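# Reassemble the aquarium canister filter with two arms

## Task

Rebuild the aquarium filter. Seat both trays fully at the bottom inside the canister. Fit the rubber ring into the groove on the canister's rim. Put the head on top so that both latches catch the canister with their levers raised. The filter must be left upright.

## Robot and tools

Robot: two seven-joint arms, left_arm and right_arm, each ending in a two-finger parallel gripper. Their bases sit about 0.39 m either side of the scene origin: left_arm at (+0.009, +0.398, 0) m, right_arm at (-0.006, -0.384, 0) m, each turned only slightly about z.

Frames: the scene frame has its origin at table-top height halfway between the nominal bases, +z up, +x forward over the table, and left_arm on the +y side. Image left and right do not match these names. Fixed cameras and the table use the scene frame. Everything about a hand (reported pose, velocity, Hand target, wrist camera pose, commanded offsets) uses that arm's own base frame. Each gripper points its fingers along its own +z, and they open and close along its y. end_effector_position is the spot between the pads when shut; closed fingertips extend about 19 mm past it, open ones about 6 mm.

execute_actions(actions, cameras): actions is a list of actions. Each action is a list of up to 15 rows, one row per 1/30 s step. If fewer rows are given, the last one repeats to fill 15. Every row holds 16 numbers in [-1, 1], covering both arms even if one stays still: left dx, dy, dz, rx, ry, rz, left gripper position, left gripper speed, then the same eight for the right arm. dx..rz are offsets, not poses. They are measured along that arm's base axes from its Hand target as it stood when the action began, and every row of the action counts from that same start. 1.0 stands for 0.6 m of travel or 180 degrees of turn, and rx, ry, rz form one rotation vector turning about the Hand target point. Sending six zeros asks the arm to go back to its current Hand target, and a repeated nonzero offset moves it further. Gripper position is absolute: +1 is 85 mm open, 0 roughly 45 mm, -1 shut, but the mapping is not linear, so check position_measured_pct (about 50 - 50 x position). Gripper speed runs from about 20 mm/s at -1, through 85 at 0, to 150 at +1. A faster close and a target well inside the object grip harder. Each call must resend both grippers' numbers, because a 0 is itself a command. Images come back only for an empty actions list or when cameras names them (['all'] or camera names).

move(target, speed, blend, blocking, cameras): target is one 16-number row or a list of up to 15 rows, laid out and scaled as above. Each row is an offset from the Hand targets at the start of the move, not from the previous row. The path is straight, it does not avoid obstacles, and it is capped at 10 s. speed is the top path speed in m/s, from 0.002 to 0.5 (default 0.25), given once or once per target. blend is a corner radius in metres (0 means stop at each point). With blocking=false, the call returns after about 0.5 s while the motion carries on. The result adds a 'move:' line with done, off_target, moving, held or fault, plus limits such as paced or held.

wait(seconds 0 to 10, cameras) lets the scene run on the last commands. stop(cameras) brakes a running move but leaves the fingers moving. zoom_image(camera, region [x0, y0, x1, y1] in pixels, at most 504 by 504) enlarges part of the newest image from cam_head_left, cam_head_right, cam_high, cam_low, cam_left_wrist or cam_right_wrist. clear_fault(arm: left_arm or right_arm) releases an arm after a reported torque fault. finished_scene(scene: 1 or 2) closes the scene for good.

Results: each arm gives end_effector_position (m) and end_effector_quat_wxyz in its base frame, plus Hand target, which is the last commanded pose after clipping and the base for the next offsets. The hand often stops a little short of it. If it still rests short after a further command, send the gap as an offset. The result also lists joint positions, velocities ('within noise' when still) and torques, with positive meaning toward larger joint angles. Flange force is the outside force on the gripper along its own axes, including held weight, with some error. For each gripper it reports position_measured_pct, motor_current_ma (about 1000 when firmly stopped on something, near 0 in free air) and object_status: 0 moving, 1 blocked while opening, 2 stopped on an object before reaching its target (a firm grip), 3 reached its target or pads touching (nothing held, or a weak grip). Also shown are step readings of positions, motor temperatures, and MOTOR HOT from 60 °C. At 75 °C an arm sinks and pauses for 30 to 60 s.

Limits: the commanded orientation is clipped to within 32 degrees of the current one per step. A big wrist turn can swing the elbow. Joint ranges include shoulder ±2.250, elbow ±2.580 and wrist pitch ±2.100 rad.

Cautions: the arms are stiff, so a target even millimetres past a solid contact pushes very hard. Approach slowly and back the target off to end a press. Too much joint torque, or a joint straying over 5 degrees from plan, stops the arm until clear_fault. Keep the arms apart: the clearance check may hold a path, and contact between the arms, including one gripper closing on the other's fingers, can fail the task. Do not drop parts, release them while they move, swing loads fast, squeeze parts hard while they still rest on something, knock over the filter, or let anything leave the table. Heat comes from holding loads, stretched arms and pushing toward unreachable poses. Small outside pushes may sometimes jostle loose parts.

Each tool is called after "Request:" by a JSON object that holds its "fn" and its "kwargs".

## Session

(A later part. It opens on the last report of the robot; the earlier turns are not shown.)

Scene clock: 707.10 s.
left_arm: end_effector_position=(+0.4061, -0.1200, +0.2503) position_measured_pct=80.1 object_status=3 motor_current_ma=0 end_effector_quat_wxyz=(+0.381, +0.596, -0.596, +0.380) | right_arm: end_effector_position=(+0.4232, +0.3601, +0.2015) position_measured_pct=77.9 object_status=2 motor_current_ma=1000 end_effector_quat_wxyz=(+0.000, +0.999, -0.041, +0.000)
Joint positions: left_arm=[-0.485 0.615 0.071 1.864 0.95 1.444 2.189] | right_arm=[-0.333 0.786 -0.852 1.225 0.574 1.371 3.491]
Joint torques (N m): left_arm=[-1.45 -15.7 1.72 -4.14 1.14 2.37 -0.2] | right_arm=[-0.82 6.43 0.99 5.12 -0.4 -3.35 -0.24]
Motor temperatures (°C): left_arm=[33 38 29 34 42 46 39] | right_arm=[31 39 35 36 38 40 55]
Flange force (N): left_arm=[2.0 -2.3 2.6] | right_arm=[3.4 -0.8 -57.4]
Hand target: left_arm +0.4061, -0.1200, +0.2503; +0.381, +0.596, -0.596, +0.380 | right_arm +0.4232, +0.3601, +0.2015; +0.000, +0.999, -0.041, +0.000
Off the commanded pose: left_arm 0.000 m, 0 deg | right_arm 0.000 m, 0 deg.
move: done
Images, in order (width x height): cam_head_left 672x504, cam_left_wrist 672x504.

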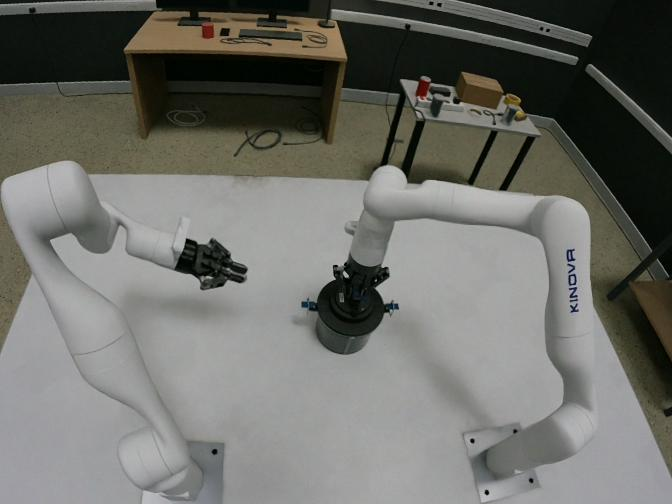

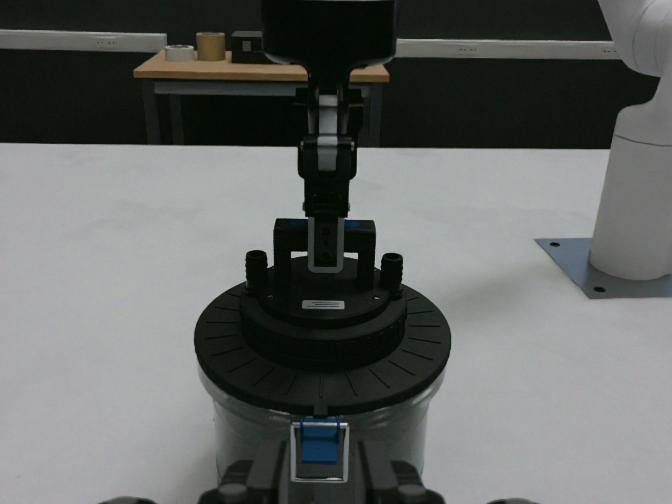

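Request:
{"fn": "move", "kwargs": {"target": [0,0,-0.15,-0.0833,0,0,1,1,0,0,0,0,0,0,-0.85,-1], "speed": 0.2, "cameras": ["cam_left_wrist"]}}

Request:
{"fn": "zoom_image", "kwargs": {"camera": "cam_left_wrist", "region": [190, 330, 460, 500]}}

Scene clock: 712.70 s.
left_arm: end_effector_position=(+0.4061, -0.1200, +0.1603) position_measured_pct=0.0 object_status=3 motor_current_ma=0 end_effector_quat_wxyz=(+0.455, +0.542, -0.541, +0.454) | right_arm: end_effector_position=(+0.4232, +0.3601, +0.2015) position_measured_pct=77.9 object_status=2 motor_current_ma=1000 end_effector_quat_wxyz=(+0.000, +0.999, -0.041, +0.000)
Joint positions: left_arm=[-0.564 1 0.117 1.849 1.011 1.463 1.879] | right_arm=[-0.333 0.786 -0.852 1.225 0.574 1.371 3.491]
Joint torques (N m): left_arm=[-1.44 -17.74 3.04 -1.02 0.51 2.9 -0.2] | right_arm=[-0.79 6.44 1.01 5.12 -0.4 -3.33 -0.23]
Motor temperatures (°C): left_arm=[33 38 29 34 42 46 39] | right_arm=[31 39 35 36 38 40 55]
Flange force (N): left_arm=[1.1 -2.4 2.6] | right_arm=[3.4 -0.8 -57.4]
Hand target: left_arm +0.4061, -0.1200, +0.1603; +0.455, +0.542, -0.541, +0.454 | right_arm +0.4232, +0.3601, +0.2015; +0.000, +0.999, -0.041, +0.000
Off the commanded pose: left_arm 0.000 m, 0 deg | right_arm 0.000 m, 0 deg.
move: done
Images, in order (width x height): cam_left_wrist 672x504.

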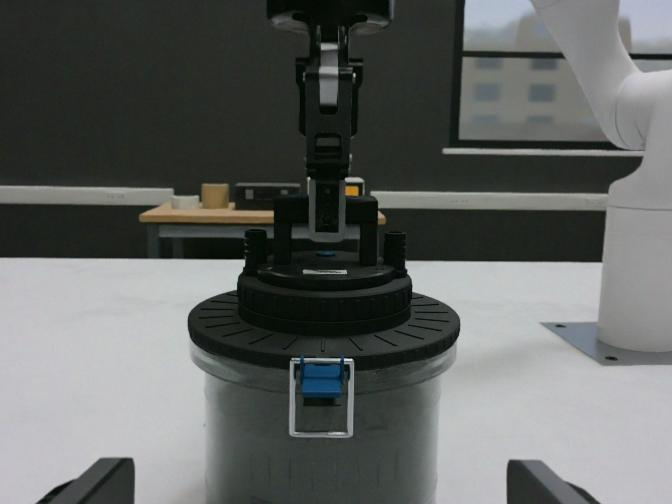

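Scaled by 1.867.

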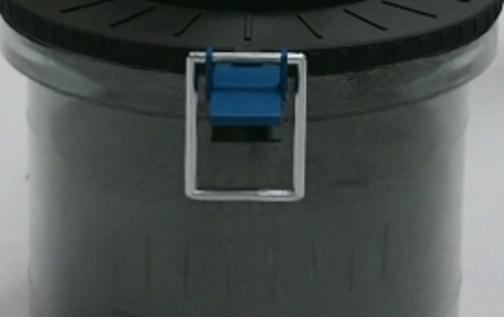

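Request:
{"fn": "move", "kwargs": {"target": [0,0,0,0,0,0,1,1,0,0,0.0055,0,0,0,-0.85,-1], "speed": 0.02, "cameras": ["cam_left_wrist"]}}

Request:
{"fn": "zoom_image", "kwargs": {"camera": "cam_left_wrist", "region": [170, 280, 480, 500]}}

Scene clock: 768.87 s.
left_arm: end_effector_position=(+0.4061, -0.1200, +0.1603) position_measured_pct=0.0 object_status=3 motor_current_ma=0 end_effector_quat_wxyz=(+0.455, +0.542, -0.541, +0.454) | right_arm: end_effector_position=(+0.4232, +0.3601, +0.2047) position_measured_pct=77.9 object_status=2 motor_current_ma=1000 end_effector_quat_wxyz=(+0.000, +0.999, -0.041, +0.000)
Joint positions: left_arm=[-0.564 1 0.116 1.849 1.011 1.463 1.879] | right_arm=[-0.333 0.783 -0.853 1.219 0.572 1.378 3.494]
Joint torques (N m): left_arm=[-1.47 -17.79 3.03 -1.02 0.51 2.89 -0.18] | right_arm=[1.48 -18.85 -4.56 -4.83 -0.47 0.43 -0.34]
Motor temperatures (°C): left_arm=[33 38 29 34 42 46 39] | right_arm=[31 39 35 36 38 40 55]
Flange force (N): left_arm=[1.0 -2.4 2.6] | right_arm=[5.8 -8.8 -5.7]
Hand target: left_arm +0.4061, -0.1200, +0.1603; +0.455, +0.542, -0.541, +0.454 | right_arm +0.4232, +0.3601, +0.2048; +0.000, +0.999, -0.041, +0.000
Off the commanded pose: left_arm 0.000 m, 0 deg | right_arm 0.000 m, 0 deg.
move: done
Images, in order (width x height): cam_left_wrist 672x504.

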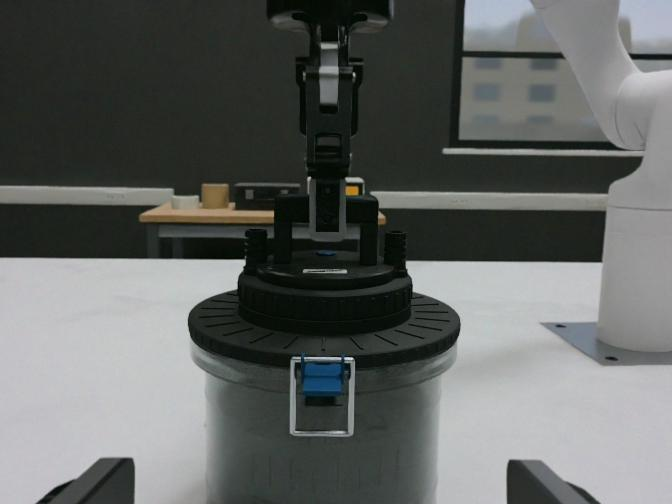

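Scaled by 1.626.

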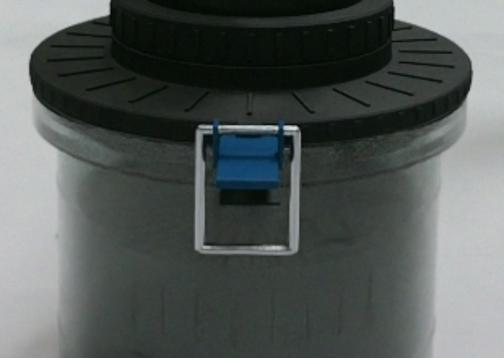

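Request:
{"fn": "move", "kwargs": {"target": [0,0,0,0,0,0,1,1,0,0,0,0,0,0,-0.75,-1], "speed": 0.02}}

Request:
{"fn": "move", "kwargs": {"target": [0,0,0,0,0,0,1,1,0,0,0,0,0,0,-0.5,-1], "speed": 0.02}}

Request:
{"fn": "move", "kwargs": {"target": [0,0,0,0,0,0,1,1,0,0,0.15,0,0,0,-0.5,-1], "speed": 0.1, "cameras": ["all"]}}

Scene clock: 772.57 s.
left_arm: end_effector_position=(+0.4061, -0.1200, +0.1603) position_measured_pct=0.0 object_status=3 motor_current_ma=0 end_effector_quat_wxyz=(+0.455, +0.542, -0.541, +0.454) | right_arm: end_effector_position=(+0.4232, +0.3601, +0.2048) position_measured_pct=77.9 object_status=2 motor_current_ma=1000 end_effector_quat_wxyz=(+0.000, +0.999, -0.041, +0.000)
Joint positions: left_arm=[-0.564 1 0.116 1.849 1.011 1.463 1.879] | right_arm=[-0.333 0.783 -0.853 1.219 0.572 1.378 3.494]
Joint torques (N m): left_arm=[-1.45 -17.78 3.07 -0.99 0.5 2.89 -0.16] | right_arm=[1.31 -19.16 -4.82 -5.32 -0.47 0.1 -0.34]
Motor temperatures (°C): left_arm=[33 38 29 34 42 46 39] | right_arm=[31 39 35 36 38 40 55]
Flange force (N): left_arm=[1.0 -2.4 2.6] | right_arm=[5.3 -7.9 -5.1]
Hand target: left_arm +0.4061, -0.1200, +0.1603; +0.455, +0.542, -0.541, +0.454 | right_arm +0.4232, +0.3601, +0.2048; +0.000, +0.999, -0.041, +0.000
Off the commanded pose: left_arm 0.000 m, 0 deg | right_arm 0.000 m, 0 deg.
move: done

Scene clock: 773.07 s.
left_arm: end_effector_position=(+0.4061, -0.1200, +0.1603) position_measured_pct=0.0 object_status=3 motor_current_ma=0 end_effector_quat_wxyz=(+0.455, +0.542, -0.541, +0.454) | right_arm: end_effector_position=(+0.4232, +0.3601, +0.2048) position_measured_pct=74.9 object_status=3 motor_current_ma=0 end_effector_quat_wxyz=(+0.000, +0.999, -0.041, +0.000)
Joint positions: left_arm=[-0.564 1 0.116 1.849 1.011 1.463 1.879] | right_arm=[-0.333 0.783 -0.853 1.219 0.572 1.378 3.494]
Joint torques (N m): left_arm=[-1.38 -17.81 3.03 -1.09 0.45 2.9 -0.21] | right_arm=[1.3 -19.68 -4.71 -5.84 -0.03 0.16 -0.32]
Motor temperatures (°C): left_arm=[33 38 29 34 42 46 39] | right_arm=[31 39 35 36 38 40 55]
Flange force (N): left_arm=[1.1 -2.3 2.7] | right_arm=[4.0 -6.6 -3.9]
Hand target: left_arm +0.4061, -0.1200, +0.1603; +0.455, +0.542, -0.541, +0.454 | right_arm +0.4232, +0.3601, +0.2048; +0.000, +0.999, -0.041, +0.000
Off the commanded pose: left_arm 0.000 m, 0 deg | right_arm 0.000 m, 0 deg.
move: done

Scene clock: 774.30 s.
left_arm: end_effector_position=(+0.4061, -0.1200, +0.1603) position_measured_pct=0.0 object_status=3 motor_current_ma=0 end_effector_quat_wxyz=(+0.455, +0.542, -0.541, +0.454) | right_arm: end_effector_position=(+0.4231, +0.3602, +0.2949) position_measured_pct=74.9 object_status=3 motor_current_ma=0 end_effector_quat_wxyz=(+0.000, +0.999, -0.040, +0.000)
Joint positions: left_arm=[-0.564 1 0.116 1.849 1.011 1.463 1.879] | right_arm=[-0.369 0.721 -0.87 1.011 0.53 1.609 3.557]
Joint torques (N m): left_arm=[-1.46 -17.76 3.03 -1.03 0.48 2.91 -0.2] | right_arm=[1.29 -19.55 -4.08 -6.2 -0.04 0.13 -0.34]
Motor temperatures (°C): left_arm=[33 38 29 34 42 46 39] | right_arm=[31 39 35 36 38 40 55]
Flange force (N): left_arm=[1.1 -2.4 2.7] | right_arm=[4.8 -7.3 -5.7]
Hand target: left_arm +0.4061, -0.1200, +0.1603; +0.455, +0.542, -0.541, +0.454 | right_arm +0.4232, +0.3601, +0.2948; +0.000, +0.999, -0.041, +0.000
Off the commanded pose: left_arm 0.000 m, 0 deg | right_arm 0.000 m, 0 deg.
move: done

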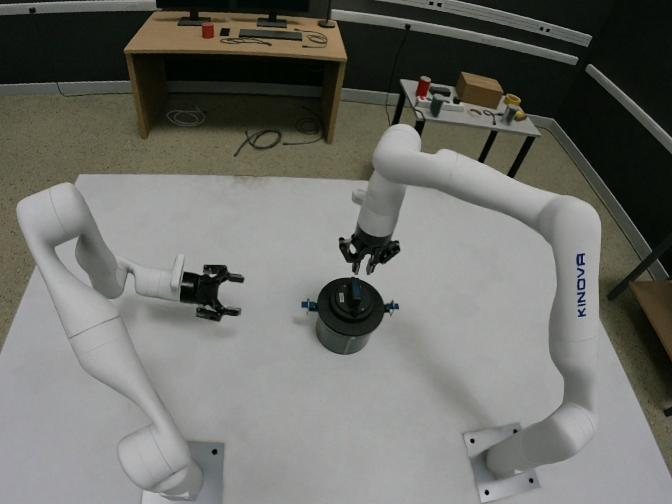

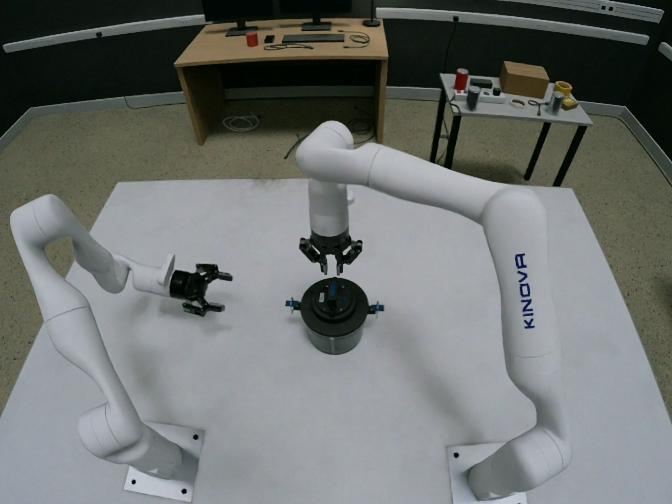

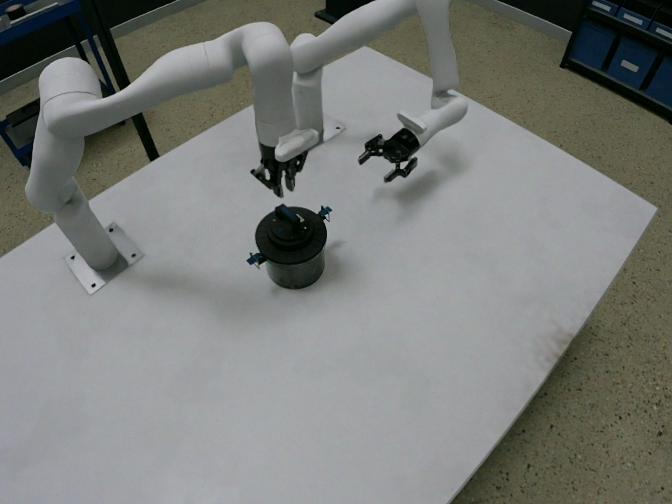

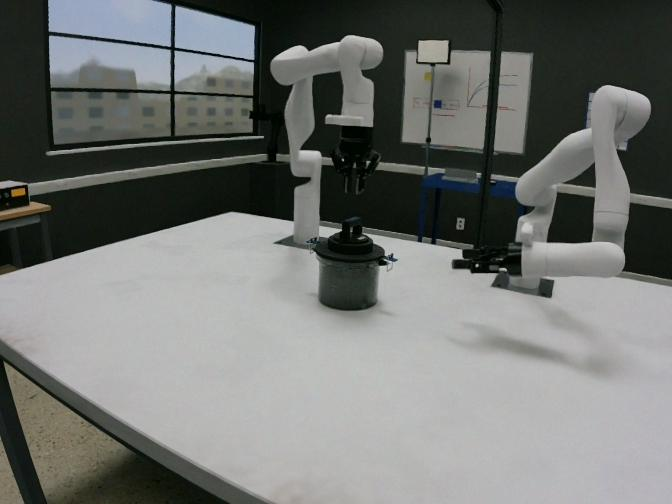

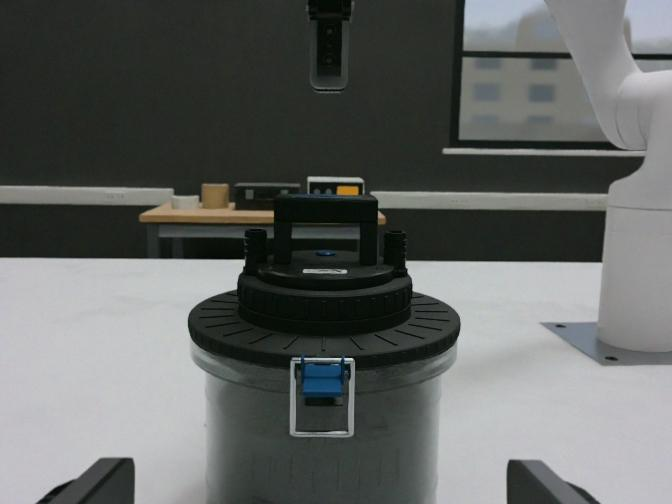

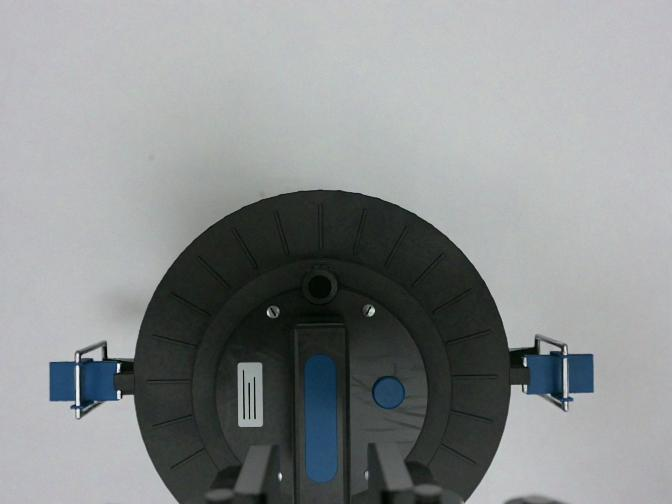

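Request:
{"fn": "move", "kwargs": {"target": [[0,0.117,0.05,0,0,0,-0.3,-1,0,0,0,0,0,0,-0.5,-1],[0,0.117,0.05,0,0,0,-0.3,-1,-0.197,0.263,-0.05,-0.415,-0.352,0.385,-0.9,-1]], "speed": 0.2, "cameras": ["cam_right_wrist","cam_head_left","cam_head_right"]}}

Scene clock: 794.33 s.
left_arm: end_effector_position=(+0.4061, -0.0498, +0.1903) position_measured_pct=64.9 object_status=3 motor_current_ma=0 end_effector_quat_wxyz=(+0.455, +0.542, -0.541, +0.454) | right_arm: end_effector_position=(+0.3050, +0.5179, +0.2648) position_measured_pct=94.8 object_status=0 motor_current_ma=0 end_effector_quat_wxyz=(+0.520, +0.520, +0.479, +0.479)
Joint positions: left_arm=[-0.666 0.959 0.079 1.74 0.909 1.615 1.966] | right_arm=[-1.39 1.03 -0.415 1.488 1.692 1.924 3.806]
Joint torques (N m): left_arm=[-1.48 -18.38 2.49 -1.94 0.75 2.84 -0.17] | right_arm=[1.29 -21.51 -0.7 -3.29 1.59 2.5 -0.39]
Motor temperatures (°C): left_arm=[33 38 29 34 42 46 39] | right_arm=[31 39 35 36 38 40 55]
Flange force (N): left_arm=[0.9 -2.8 2.3] | right_arm=[7.4 2.6 -1.7]
Hand target: left_arm +0.4061, -0.0498, +0.1903; +0.455, +0.542, -0.541, +0.454 | right_arm +0.3050, +0.5179, +0.2648; +0.520, +0.520, +0.479, +0.479
Off the commanded pose: left_arm 0.000 m, 0 deg | right_arm 0.000 m, 0 deg.
move: done
Images, in order (width x height): cam_head_left 672x504, cam_head_right 672x504, cam_right_wrist 672x504.

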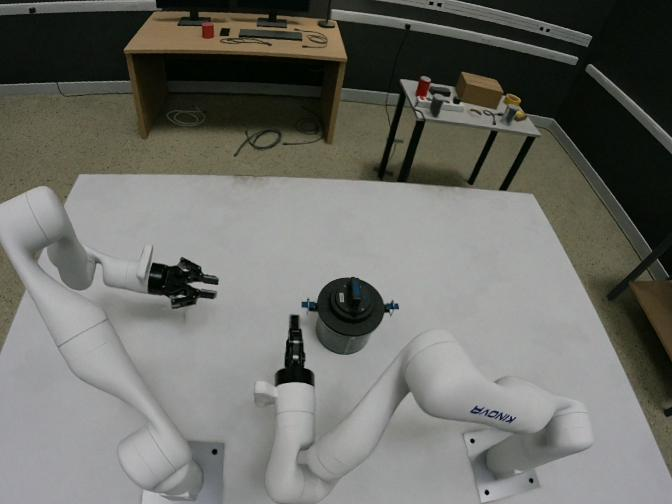

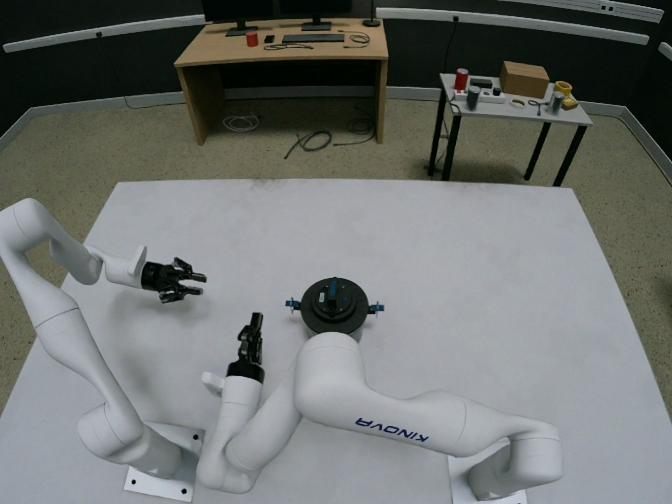

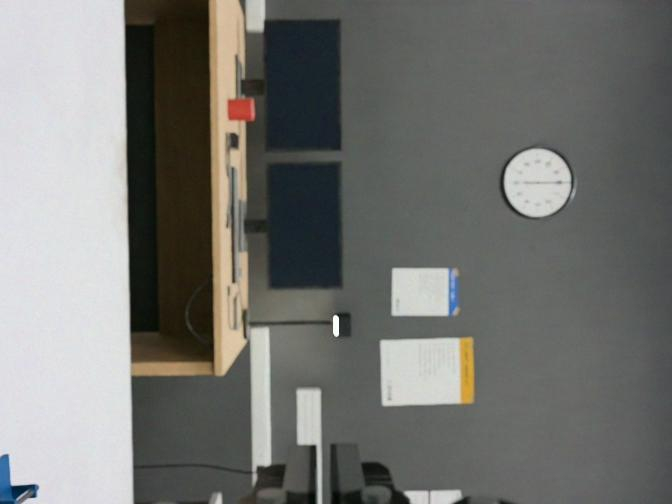

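Request:
{"fn": "move", "kwargs": {"target": [0,0,0,0,0,0,-0.3,-1,0,0,-0.2413,0,0,0.0055,-1,-1], "speed": 0.15, "cameras": ["cam_right_wrist","cam_low"]}}

Request:
{"fn": "zoom_image", "kwargs": {"camera": "cam_right_wrist", "region": [100, 330, 400, 504]}}

Scene clock: 799.13 s.
left_arm: end_effector_position=(+0.4061, -0.0498, +0.1903) position_measured_pct=64.9 object_status=3 motor_current_ma=0 end_effector_quat_wxyz=(+0.455, +0.542, -0.541, +0.454) | right_arm: end_effector_position=(+0.3050, +0.5179, +0.1201) position_measured_pct=98.7 object_status=3 motor_current_ma=1000 end_effector_quat_wxyz=(+0.516, +0.516, +0.484, +0.483)
Joint positions: left_arm=[-0.666 0.959 0.079 1.74 0.909 1.615 1.966] | right_arm=[-1.409 1.317 -0.383 1.409 1.73 1.907 3.603]
Joint torques (N m): left_arm=[-1.46 -18.38 2.56 -1.97 0.7 2.87 -0.19] | right_arm=[1.27 -22.25 -0.43 -1.99 1.14 2.84 -0.39]
Motor temperatures (°C): left_arm=[33 38 29 34 42 46 39] | right_arm=[31 39 35 36 38 40 55]
Flange force (N): left_arm=[0.9 -2.7 2.4] | right_arm=[7.7 0.7 -1.4]
Hand target: left_arm +0.4061, -0.0498, +0.1903; +0.455, +0.542, -0.541, +0.454 | right_arm +0.3050, +0.5179, +0.1200; +0.516, +0.516, +0.484, +0.483
Off the commanded pose: left_arm 0.000 m, 0 deg | right_arm 0.000 m, 0 deg.
move: done
Images, in order (width x height): cam_low 672x504, cam_right_wrist 672x504.

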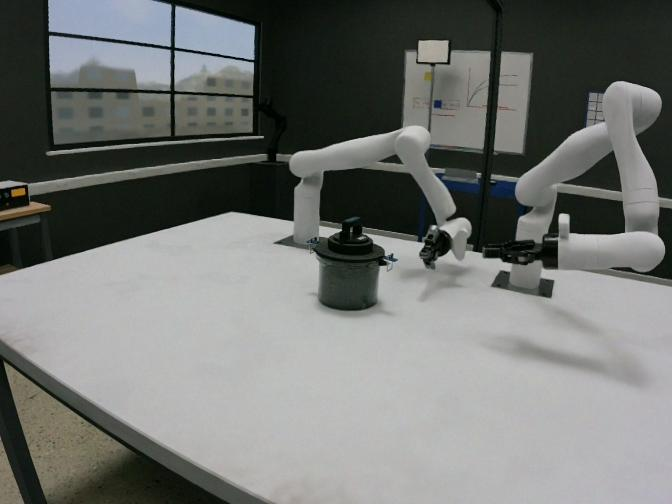

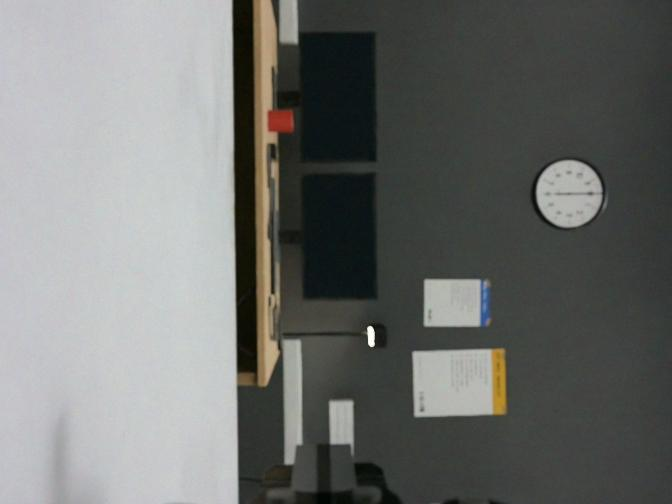

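Scaled by 1.680.

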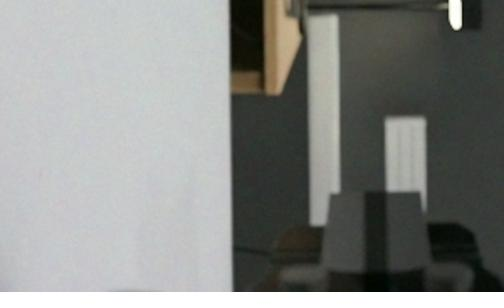

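Request:
{"fn": "move", "kwargs": {"target": [0,0,0,0,0,0,-0.3,-1,0,-0.06,0,0,0,0,-1,-1], "speed": 0.15, "cameras": ["cam_right_wrist"]}}

Request:
{"fn": "zoom_image", "kwargs": {"camera": "cam_right_wrist", "region": [230, 350, 450, 504]}}

Scene clock: 803.50 s.
left_arm: end_effector_position=(+0.4061, -0.0498, +0.1903) position_measured_pct=64.9 object_status=3 motor_current_ma=0 end_effector_quat_wxyz=(+0.455, +0.542, -0.541, +0.454) | right_arm: end_effector_position=(+0.3050, +0.4819, +0.1200) position_measured_pct=98.7 object_status=3 motor_current_ma=1000 end_effector_quat_wxyz=(+0.516, +0.516, +0.484, +0.483)
Joint positions: left_arm=[-0.666 0.959 0.079 1.74 0.909 1.615 1.966] | right_arm=[-1.385 1.29 -0.398 1.551 1.703 1.93 3.491]
Joint torques (N m): left_arm=[-1.42 -18.39 2.59 -1.93 0.75 2.85 -0.16] | right_arm=[1.29 -21.24 -0.63 -1.11 0.88 2.97 -0.39]
Motor temperatures (°C): left_arm=[33 38 29 34 42 46 39] | right_arm=[31 39 35 36 38 40 55]
Flange force (N): left_arm=[0.8 -2.7 2.2] | right_arm=[7.6 0.6 -1.3]
Hand target: left_arm +0.4061, -0.0498, +0.1903; +0.455, +0.542, -0.541, +0.454 | right_arm +0.3050, +0.4819, +0.1200; +0.516, +0.516, +0.484, +0.483
Off the commanded pose: left_arm 0.000 m, 0 deg | right_arm 0.000 m, 0 deg.
move: done
Images, in order (width x height): cam_right_wrist 672x504.

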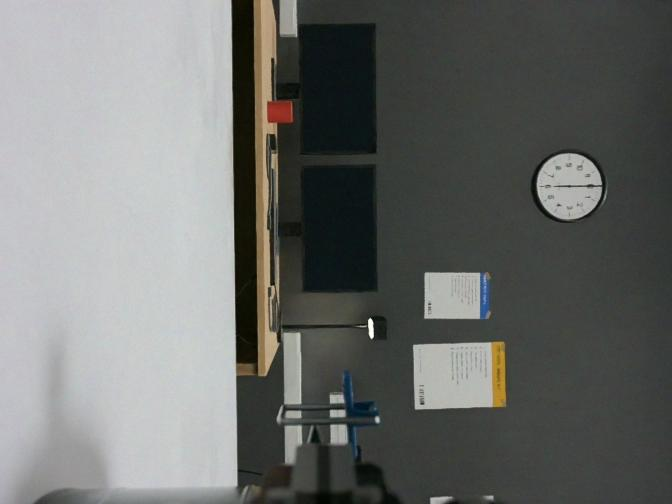

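Scaled by 2.291.

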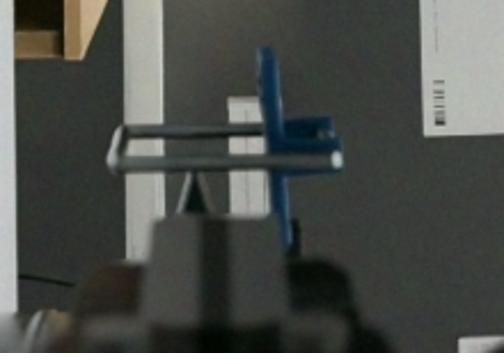

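Request:
{"fn": "move", "kwargs": {"target": [0,0,0,0,0,0,-0.3,-1,0,0.047,0.02,0,0,-0.111,-1,-1], "speed": 0.15, "cameras": ["cam_right_wrist"]}}

Request:
{"fn": "zoom_image", "kwargs": {"camera": "cam_right_wrist", "region": [200, 300, 400, 460]}}

Scene clock: 812.83 s.
left_arm: end_effector_position=(+0.4061, -0.0498, +0.1903) position_measured_pct=64.9 object_status=3 motor_current_ma=0 end_effector_quat_wxyz=(+0.455, +0.542, -0.541, +0.454) | right_arm: end_effector_position=(+0.3050, +0.5101, +0.1320) position_measured_pct=98.7 object_status=3 motor_current_ma=1000 end_effector_quat_wxyz=(+0.592, +0.592, +0.387, +0.386)
Joint positions: left_arm=[-0.666 0.959 0.079 1.74 0.909 1.615 1.966] | right_arm=[-1.432 1.423 -0.365 0.956 1.571 2.055 3.855]
Joint torques (N m): left_arm=[-1.41 -18.33 2.55 -1.94 0.71 2.87 -0.18] | right_arm=[1.28 -24.13 0.16 -3.43 1.59 2.43 -0.39]
Motor temperatures (°C): left_arm=[33 38 29 34 42 46 39] | right_arm=[31 39 35 36 38 40 55]
Flange force (N): left_arm=[1.0 -2.6 2.3] | right_arm=[9.5 0.5 -4.7]
Hand target: left_arm +0.4061, -0.0498, +0.1903; +0.455, +0.542, -0.541, +0.454 | right_arm +0.3050, +0.5101, +0.1320; +0.592, +0.592, +0.387, +0.386
Off the commanded pose: left_arm 0.000 m, 0 deg | right_arm 0.000 m, 0 deg.
move: done
Images, in order (width x height): cam_right_wrist 672x504.

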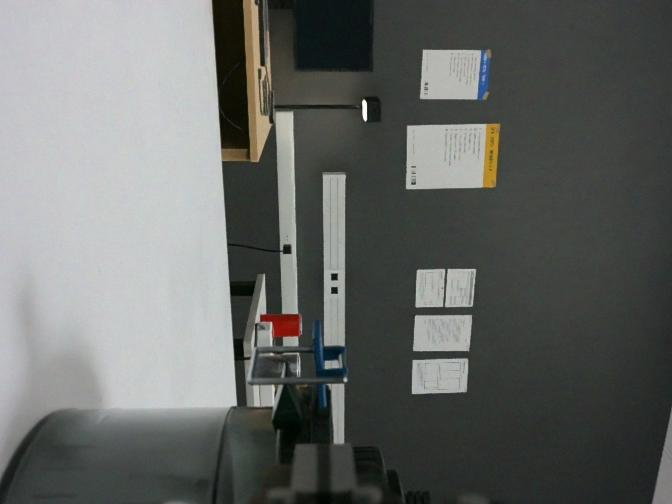

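Scaled by 2.520.

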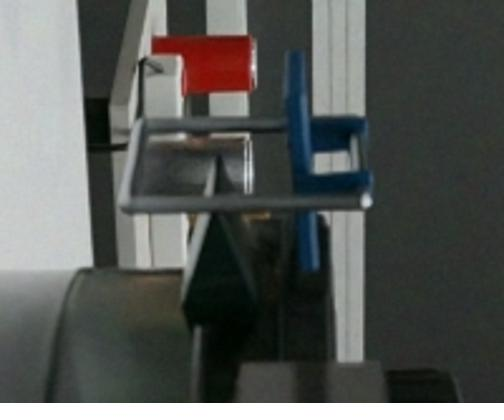

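Request:
{"fn": "zoom_image", "kwargs": {"camera": "cam_right_wrist", "region": [240, 310, 350, 440]}}

Scaled by 3.877.

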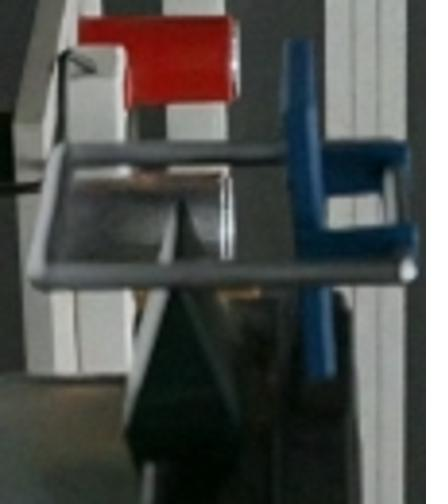

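Request:
{"fn": "move", "kwargs": {"target": [0,0,0,0,0,0,-0.3,-1,0,0,-0.105,0,0,0,-1,-1], "speed": 0.15, "cameras": ["cam_right_wrist"]}}

Request:
{"fn": "zoom_image", "kwargs": {"camera": "cam_right_wrist", "region": [330, 310, 500, 450]}}

Scene clock: 824.60 s.
left_arm: end_effector_position=(+0.4061, -0.0498, +0.1903) position_measured_pct=64.9 object_status=3 motor_current_ma=0 end_effector_quat_wxyz=(+0.455, +0.542, -0.541, +0.454) | right_arm: end_effector_position=(+0.3050, +0.5101, +0.0691) position_measured_pct=98.7 object_status=3 motor_current_ma=1000 end_effector_quat_wxyz=(+0.592, +0.592, +0.387, +0.386)
Joint positions: left_arm=[-0.666 0.959 0.079 1.74 0.909 1.615 1.966] | right_arm=[-1.448 1.557 -0.356 0.845 1.582 2.029 3.832]
Joint torques (N m): left_arm=[-1.45 -18.31 2.56 -1.92 0.74 2.86 -0.17] | right_arm=[1.26 -24.11 0.45 -3.35 1.57 2.46 -0.39]
Motor temperatures (°C): left_arm=[33 38 29 34 42 46 39] | right_arm=[31 39 35 36 38 40 55]
Flange force (N): left_arm=[1.0 -2.7 2.3] | right_arm=[10.1 -0.6 -4.9]
Hand target: left_arm +0.4061, -0.0498, +0.1903; +0.455, +0.542, -0.541, +0.454 | right_arm +0.3050, +0.5101, +0.0690; +0.592, +0.592, +0.387, +0.386
Off the commanded pose: left_arm 0.000 m, 0 deg | right_arm 0.000 m, 0 deg.
move: done
Images, in order (width x height): cam_right_wrist 672x504.

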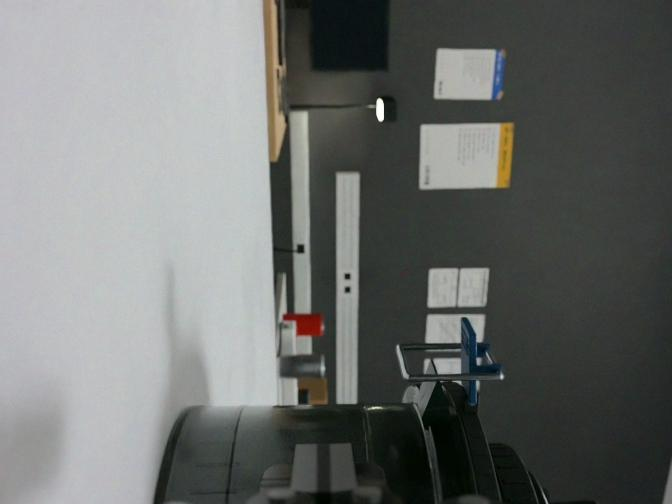

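Scaled by 2.965.

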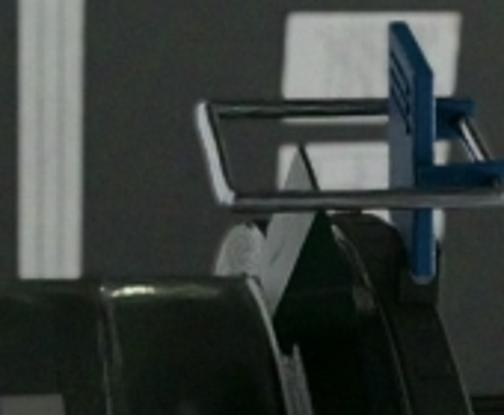

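Request:
{"fn": "zoom_image", "kwargs": {"camera": "cam_right_wrist", "region": [390, 330, 500, 430]}}

Scaled by 4.582.

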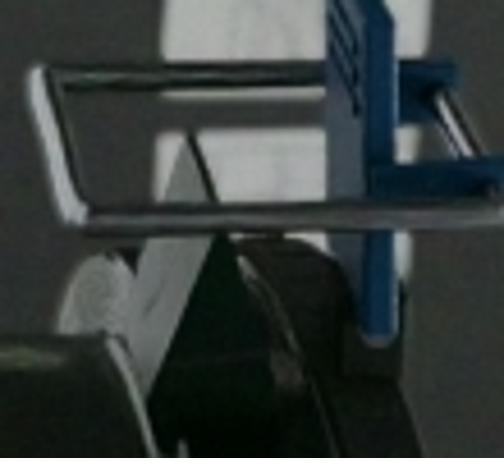

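Request:
{"fn": "move", "kwargs": {"target": [[0,0,0,0,0,0,-0.3,-1,-0.05,0,0.468,0,0,0,-1,-1],[0,0,0,0,0,0,-0.3,-1,0.176,-0.643,0.468,0.485,0.295,0.465,-1,-1]], "speed": 0.2, "blend": [0.05,0], "cameras": ["cam_head_right","cam_low","cam_right_wrist"]}}

Scene clock: 856.50 s.
left_arm: end_effector_position=(+0.4061, -0.0498, +0.1903) position_measured_pct=64.9 object_status=3 motor_current_ma=0 end_effector_quat_wxyz=(+0.455, +0.542, -0.541, +0.454) | right_arm: end_effector_position=(+0.4106, +0.1243, +0.3498) position_measured_pct=98.7 object_status=3 motor_current_ma=1000 end_effector_quat_wxyz=(+0.483, -0.516, -0.484, -0.516)
Joint positions: left_arm=[-0.666 0.959 0.079 1.74 0.909 1.615 1.966] | right_arm=[-2.002 -0.981 1.985 1.921 5.47 1.075 0.613]
Joint torques (N m): left_arm=[-1.45 -18.39 2.57 -2.01 0.73 2.87 -0.16] | right_arm=[1.33 13.53 -7.83 -1.89 -2.18 1.87 -0.32]
Motor temperatures (°C): left_arm=[33 38 29 34 42 46 39] | right_arm=[31 39 35 36 38 40 55]
Flange force (N): left_arm=[0.8 -2.5 2.5] | right_arm=[-0.6 6.8 0.6]
Hand target: left_arm +0.4061, -0.0498, +0.1903; +0.455, +0.542, -0.541, +0.454 | right_arm +0.4106, +0.1243, +0.3498; +0.483, -0.516, -0.484, -0.516
Off the commanded pose: left_arm 0.000 m, 0 deg | right_arm 0.000 m, 0 deg.
move: done
Images, in order (width x height): cam_head_right 672x504, cam_low 672x504, cam_right_wrist 672x504.

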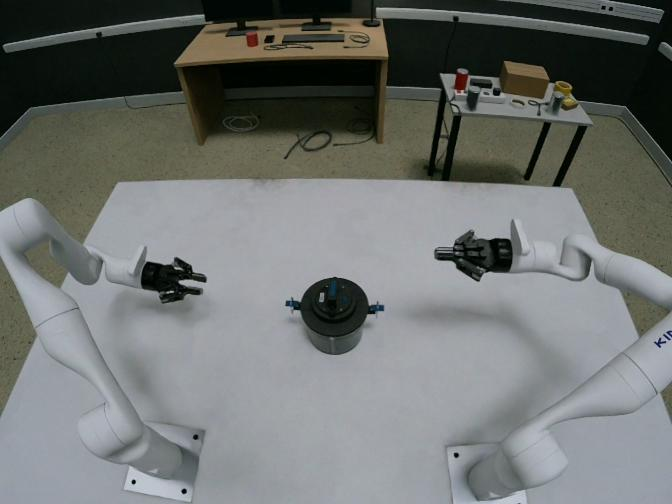

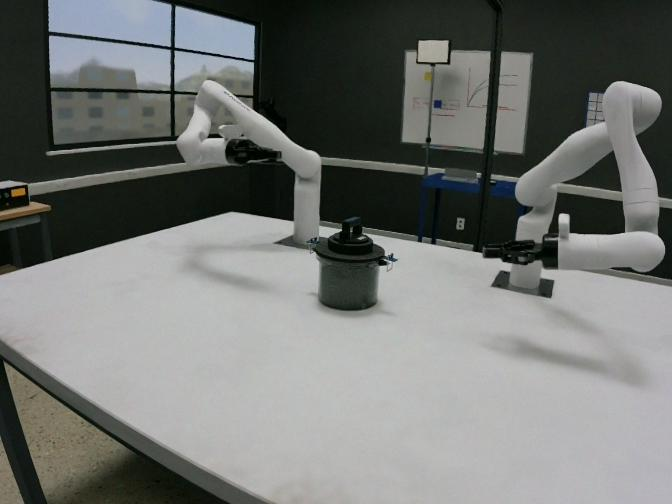

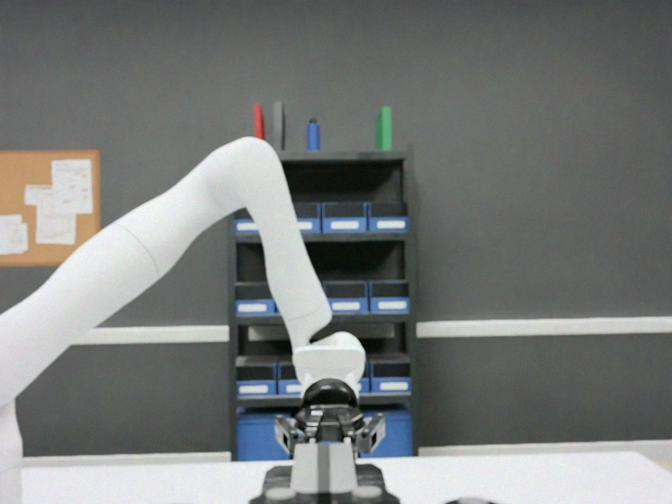

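Request:
{"fn": "move", "kwargs": {"target": [[0,-0.167,-0.134,0,0,0,-1,-1,0,0,0,0,0,0,-1,-1],[0,-0.267,-0.134,0,0,0,-1,-1,0,0,0,0,0,0,-1,-1]], "speed": 0.15, "cameras": ["cam_left_wrist","cam_low"]}}

Request:
{"fn": "zoom_image", "kwargs": {"camera": "cam_left_wrist", "region": [230, 330, 430, 504]}}

Scene clock: 868.03 s.
left_arm: end_effector_position=(+0.4061, -0.2100, +0.1099) position_measured_pct=98.3 object_status=0 motor_current_ma=560 end_effector_quat_wxyz=(+0.455, +0.542, -0.541, +0.454) | right_arm: end_effector_position=(+0.4106, +0.1243, +0.3498) position_measured_pct=98.7 object_status=3 motor_current_ma=1000 end_effector_quat_wxyz=(+0.483, -0.516, -0.484, -0.516)
Joint positions: left_arm=[-0.427 1.117 0.19 1.913 1.176 1.28 1.748] | right_arm=[-2.002 -0.981 1.985 1.921 5.47 1.075 0.613]
Joint torques (N m): left_arm=[-1.42 -17.62 3.96 0.04 0.11 3 -0.17] | right_arm=[1.26 13.5 -7.84 -1.76 -2.19 1.87 -0.31]
Motor temperatures (°C): left_arm=[33 38 29 34 42 46 39] | right_arm=[31 39 35 36 38 40 55]
Flange force (N): left_arm=[1.1 -1.7 3.1] | right_arm=[-0.5 7.1 0.3]
Hand target: left_arm +0.4061, -0.2100, +0.1099; +0.455, +0.542, -0.541, +0.454 | right_arm +0.4106, +0.1243, +0.3498; +0.483, -0.516, -0.484, -0.516
Off the commanded pose: left_arm 0.000 m, 0 deg | right_arm 0.000 m, 0 deg.
move: done
Images, in order (width x height): cam_low 672x504, cam_left_wrist 672x504.

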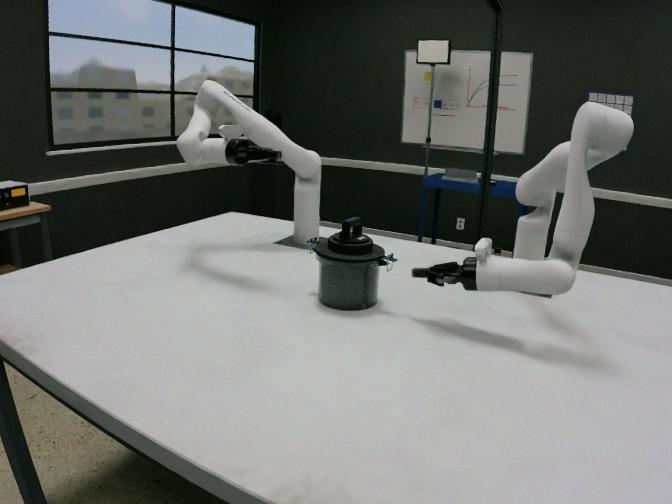

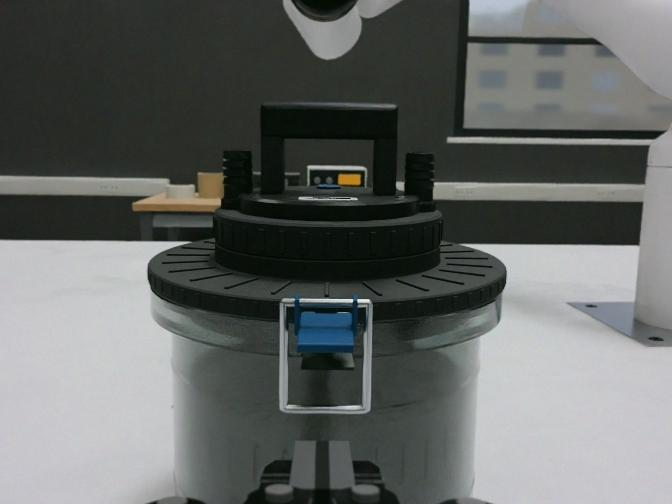

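Scaled by 2.520.

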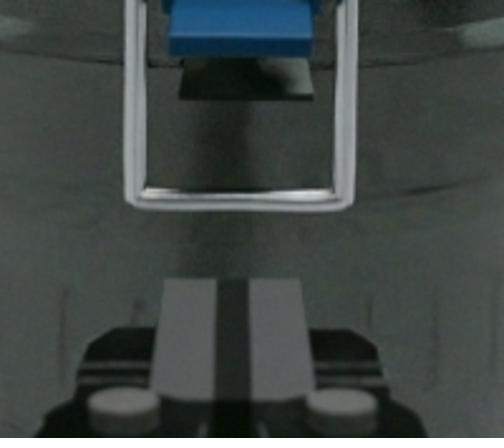

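Request:
{"fn": "move", "kwargs": {"target": [[-0.0022,-0.055,0,0,0,0,-1,-1,0,0,0,0,0,0,-1,-1],[-0.0022,-0.085,0,0,0,0,-1,-1,0,0,0,0,0,0,-1,-1]], "speed": 0.05, "cameras": ["cam_left_wrist","cam_low"]}}

Request:
{"fn": "zoom_image", "kwargs": {"camera": "cam_left_wrist", "region": [230, 330, 430, 504]}}

Request:
{"fn": "zoom_image", "kwargs": {"camera": "cam_low", "region": [330, 220, 430, 300]}}

Scene clock: 873.50 s.
left_arm: end_effector_position=(+0.4048, -0.2610, +0.1099) position_measured_pct=98.7 object_status=3 motor_current_ma=930 end_effector_quat_wxyz=(+0.455, +0.542, -0.541, +0.454) | right_arm: end_effector_position=(+0.4106, +0.1243, +0.3498) position_measured_pct=98.7 object_status=3 motor_current_ma=1000 end_effector_quat_wxyz=(+0.483, -0.516, -0.484, -0.516)
Joint positions: left_arm=[-0.346 1.123 0.242 1.948 1.285 1.208 1.712] | right_arm=[-2.002 -0.981 1.985 1.921 5.47 1.075 0.613]
Joint torques (N m): left_arm=[-1.43 -17.56 4.49 0.07 0.02 3.02 -0.16] | right_arm=[1.27 13.53 -7.85 -1.75 -2.2 1.85 -0.35]
Motor temperatures (°C): left_arm=[33 38 29 34 42 46 39] | right_arm=[31 39 35 36 38 40 55]
Flange force (N): left_arm=[1.0 -1.3 3.3] | right_arm=[-0.6 7.1 0.3]
Hand target: left_arm +0.4048, -0.2610, +0.1099; +0.455, +0.542, -0.541, +0.454 | right_arm +0.4106, +0.1243, +0.3498; +0.483, -0.516, -0.484, -0.516
Off the commanded pose: left_arm 0.000 m, 0 deg | right_arm 0.000 m, 0 deg.
move: done
Images, in order (width x height): cam_low 672x504, cam_left_wrist 672x504.

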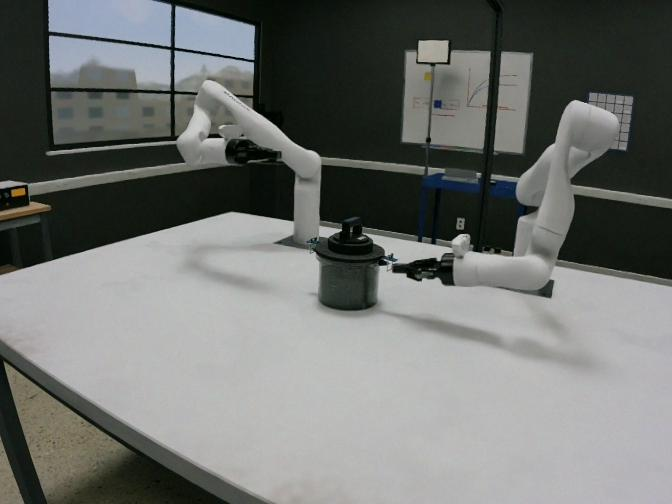

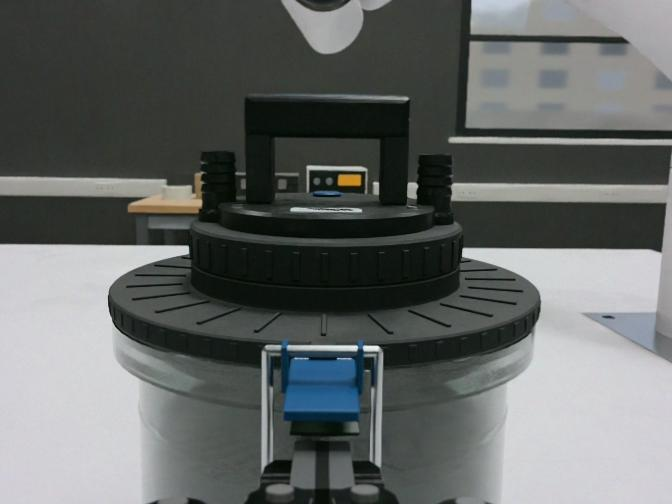

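Scaled by 2.520.

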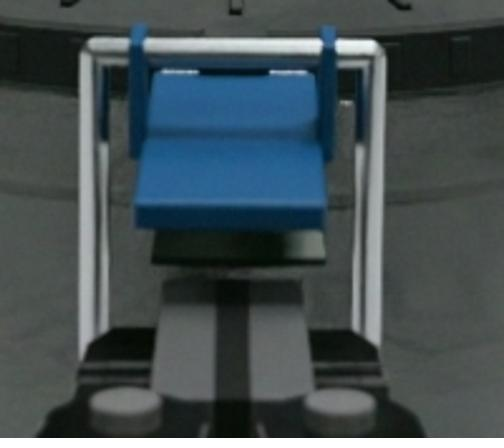

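Scaled by 5.040 from the camera's 672x504 image, which has a finer 960x720 frame.

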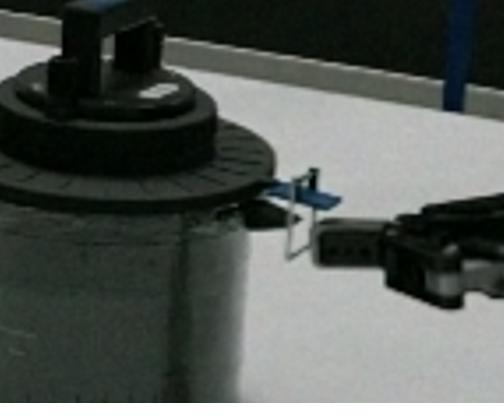

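Request:
{"fn": "move", "kwargs": {"target": [0,-0.0067,0.02,0,0,0,-1,-1,0,0,0,0,0,0,-1,-1], "speed": 0.04, "cameras": ["cam_left_wrist","cam_low"]}}

Request:
{"fn": "zoom_image", "kwargs": {"camera": "cam_low", "region": [330, 220, 430, 300]}}

Scene clock: 876.70 s.
left_arm: end_effector_position=(+0.4048, -0.2650, +0.1219) position_measured_pct=98.7 object_status=3 motor_current_ma=930 end_effector_quat_wxyz=(+0.455, +0.542, -0.541, +0.454) | right_arm: end_effector_position=(+0.4106, +0.1243, +0.3498) position_measured_pct=98.7 object_status=3 motor_current_ma=1000 end_effector_quat_wxyz=(+0.483, -0.516, -0.484, -0.516)
Joint positions: left_arm=[-0.341 1.094 0.25 1.961 1.293 1.207 1.729] | right_arm=[-2.002 -0.981 1.985 1.921 5.47 1.075 0.613]
Joint torques (N m): left_arm=[-1.13 -17.77 5.16 0.08 0.11 3.45 -0.15] | right_arm=[1.32 13.52 -7.82 -1.75 -2.17 1.85 -0.31]
Motor temperatures (°C): left_arm=[33 38 29 34 42 46 39] | right_arm=[31 39 35 36 38 40 55]
Flange force (N): left_arm=[-0.5 -1.6 2.8] | right_arm=[-0.5 7.2 0.4]
Hand target: left_arm +0.4048, -0.2650, +0.1219; +0.455, +0.542, -0.541, +0.454 | right_arm +0.4106, +0.1243, +0.3498; +0.483, -0.516, -0.484, -0.516
Off the commanded pose: left_arm 0.000 m, 0 deg | right_arm 0.000 m, 0 deg.
move: done
Images, in order (width x height): cam_low 672x504, cam_left_wrist 672x504.

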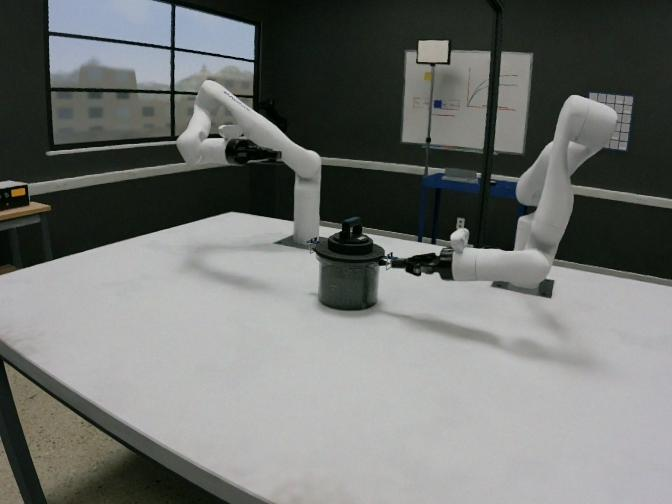

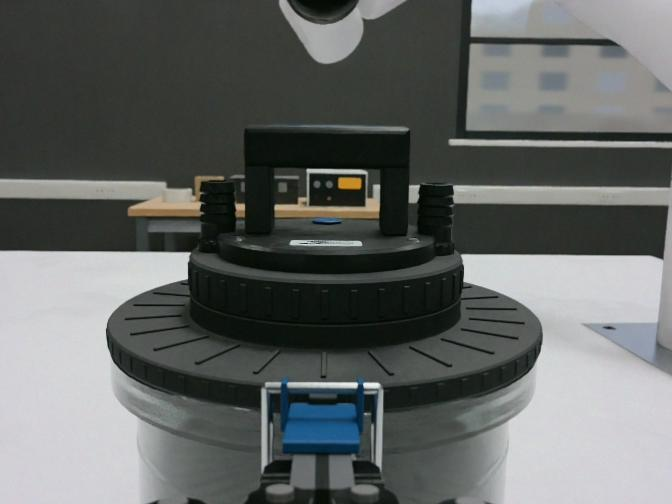

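Scaled by 5.040 from the camera's 672x504 image, which has a finer 960x720 frame.

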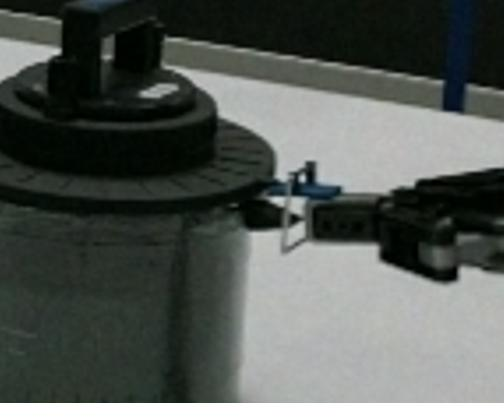

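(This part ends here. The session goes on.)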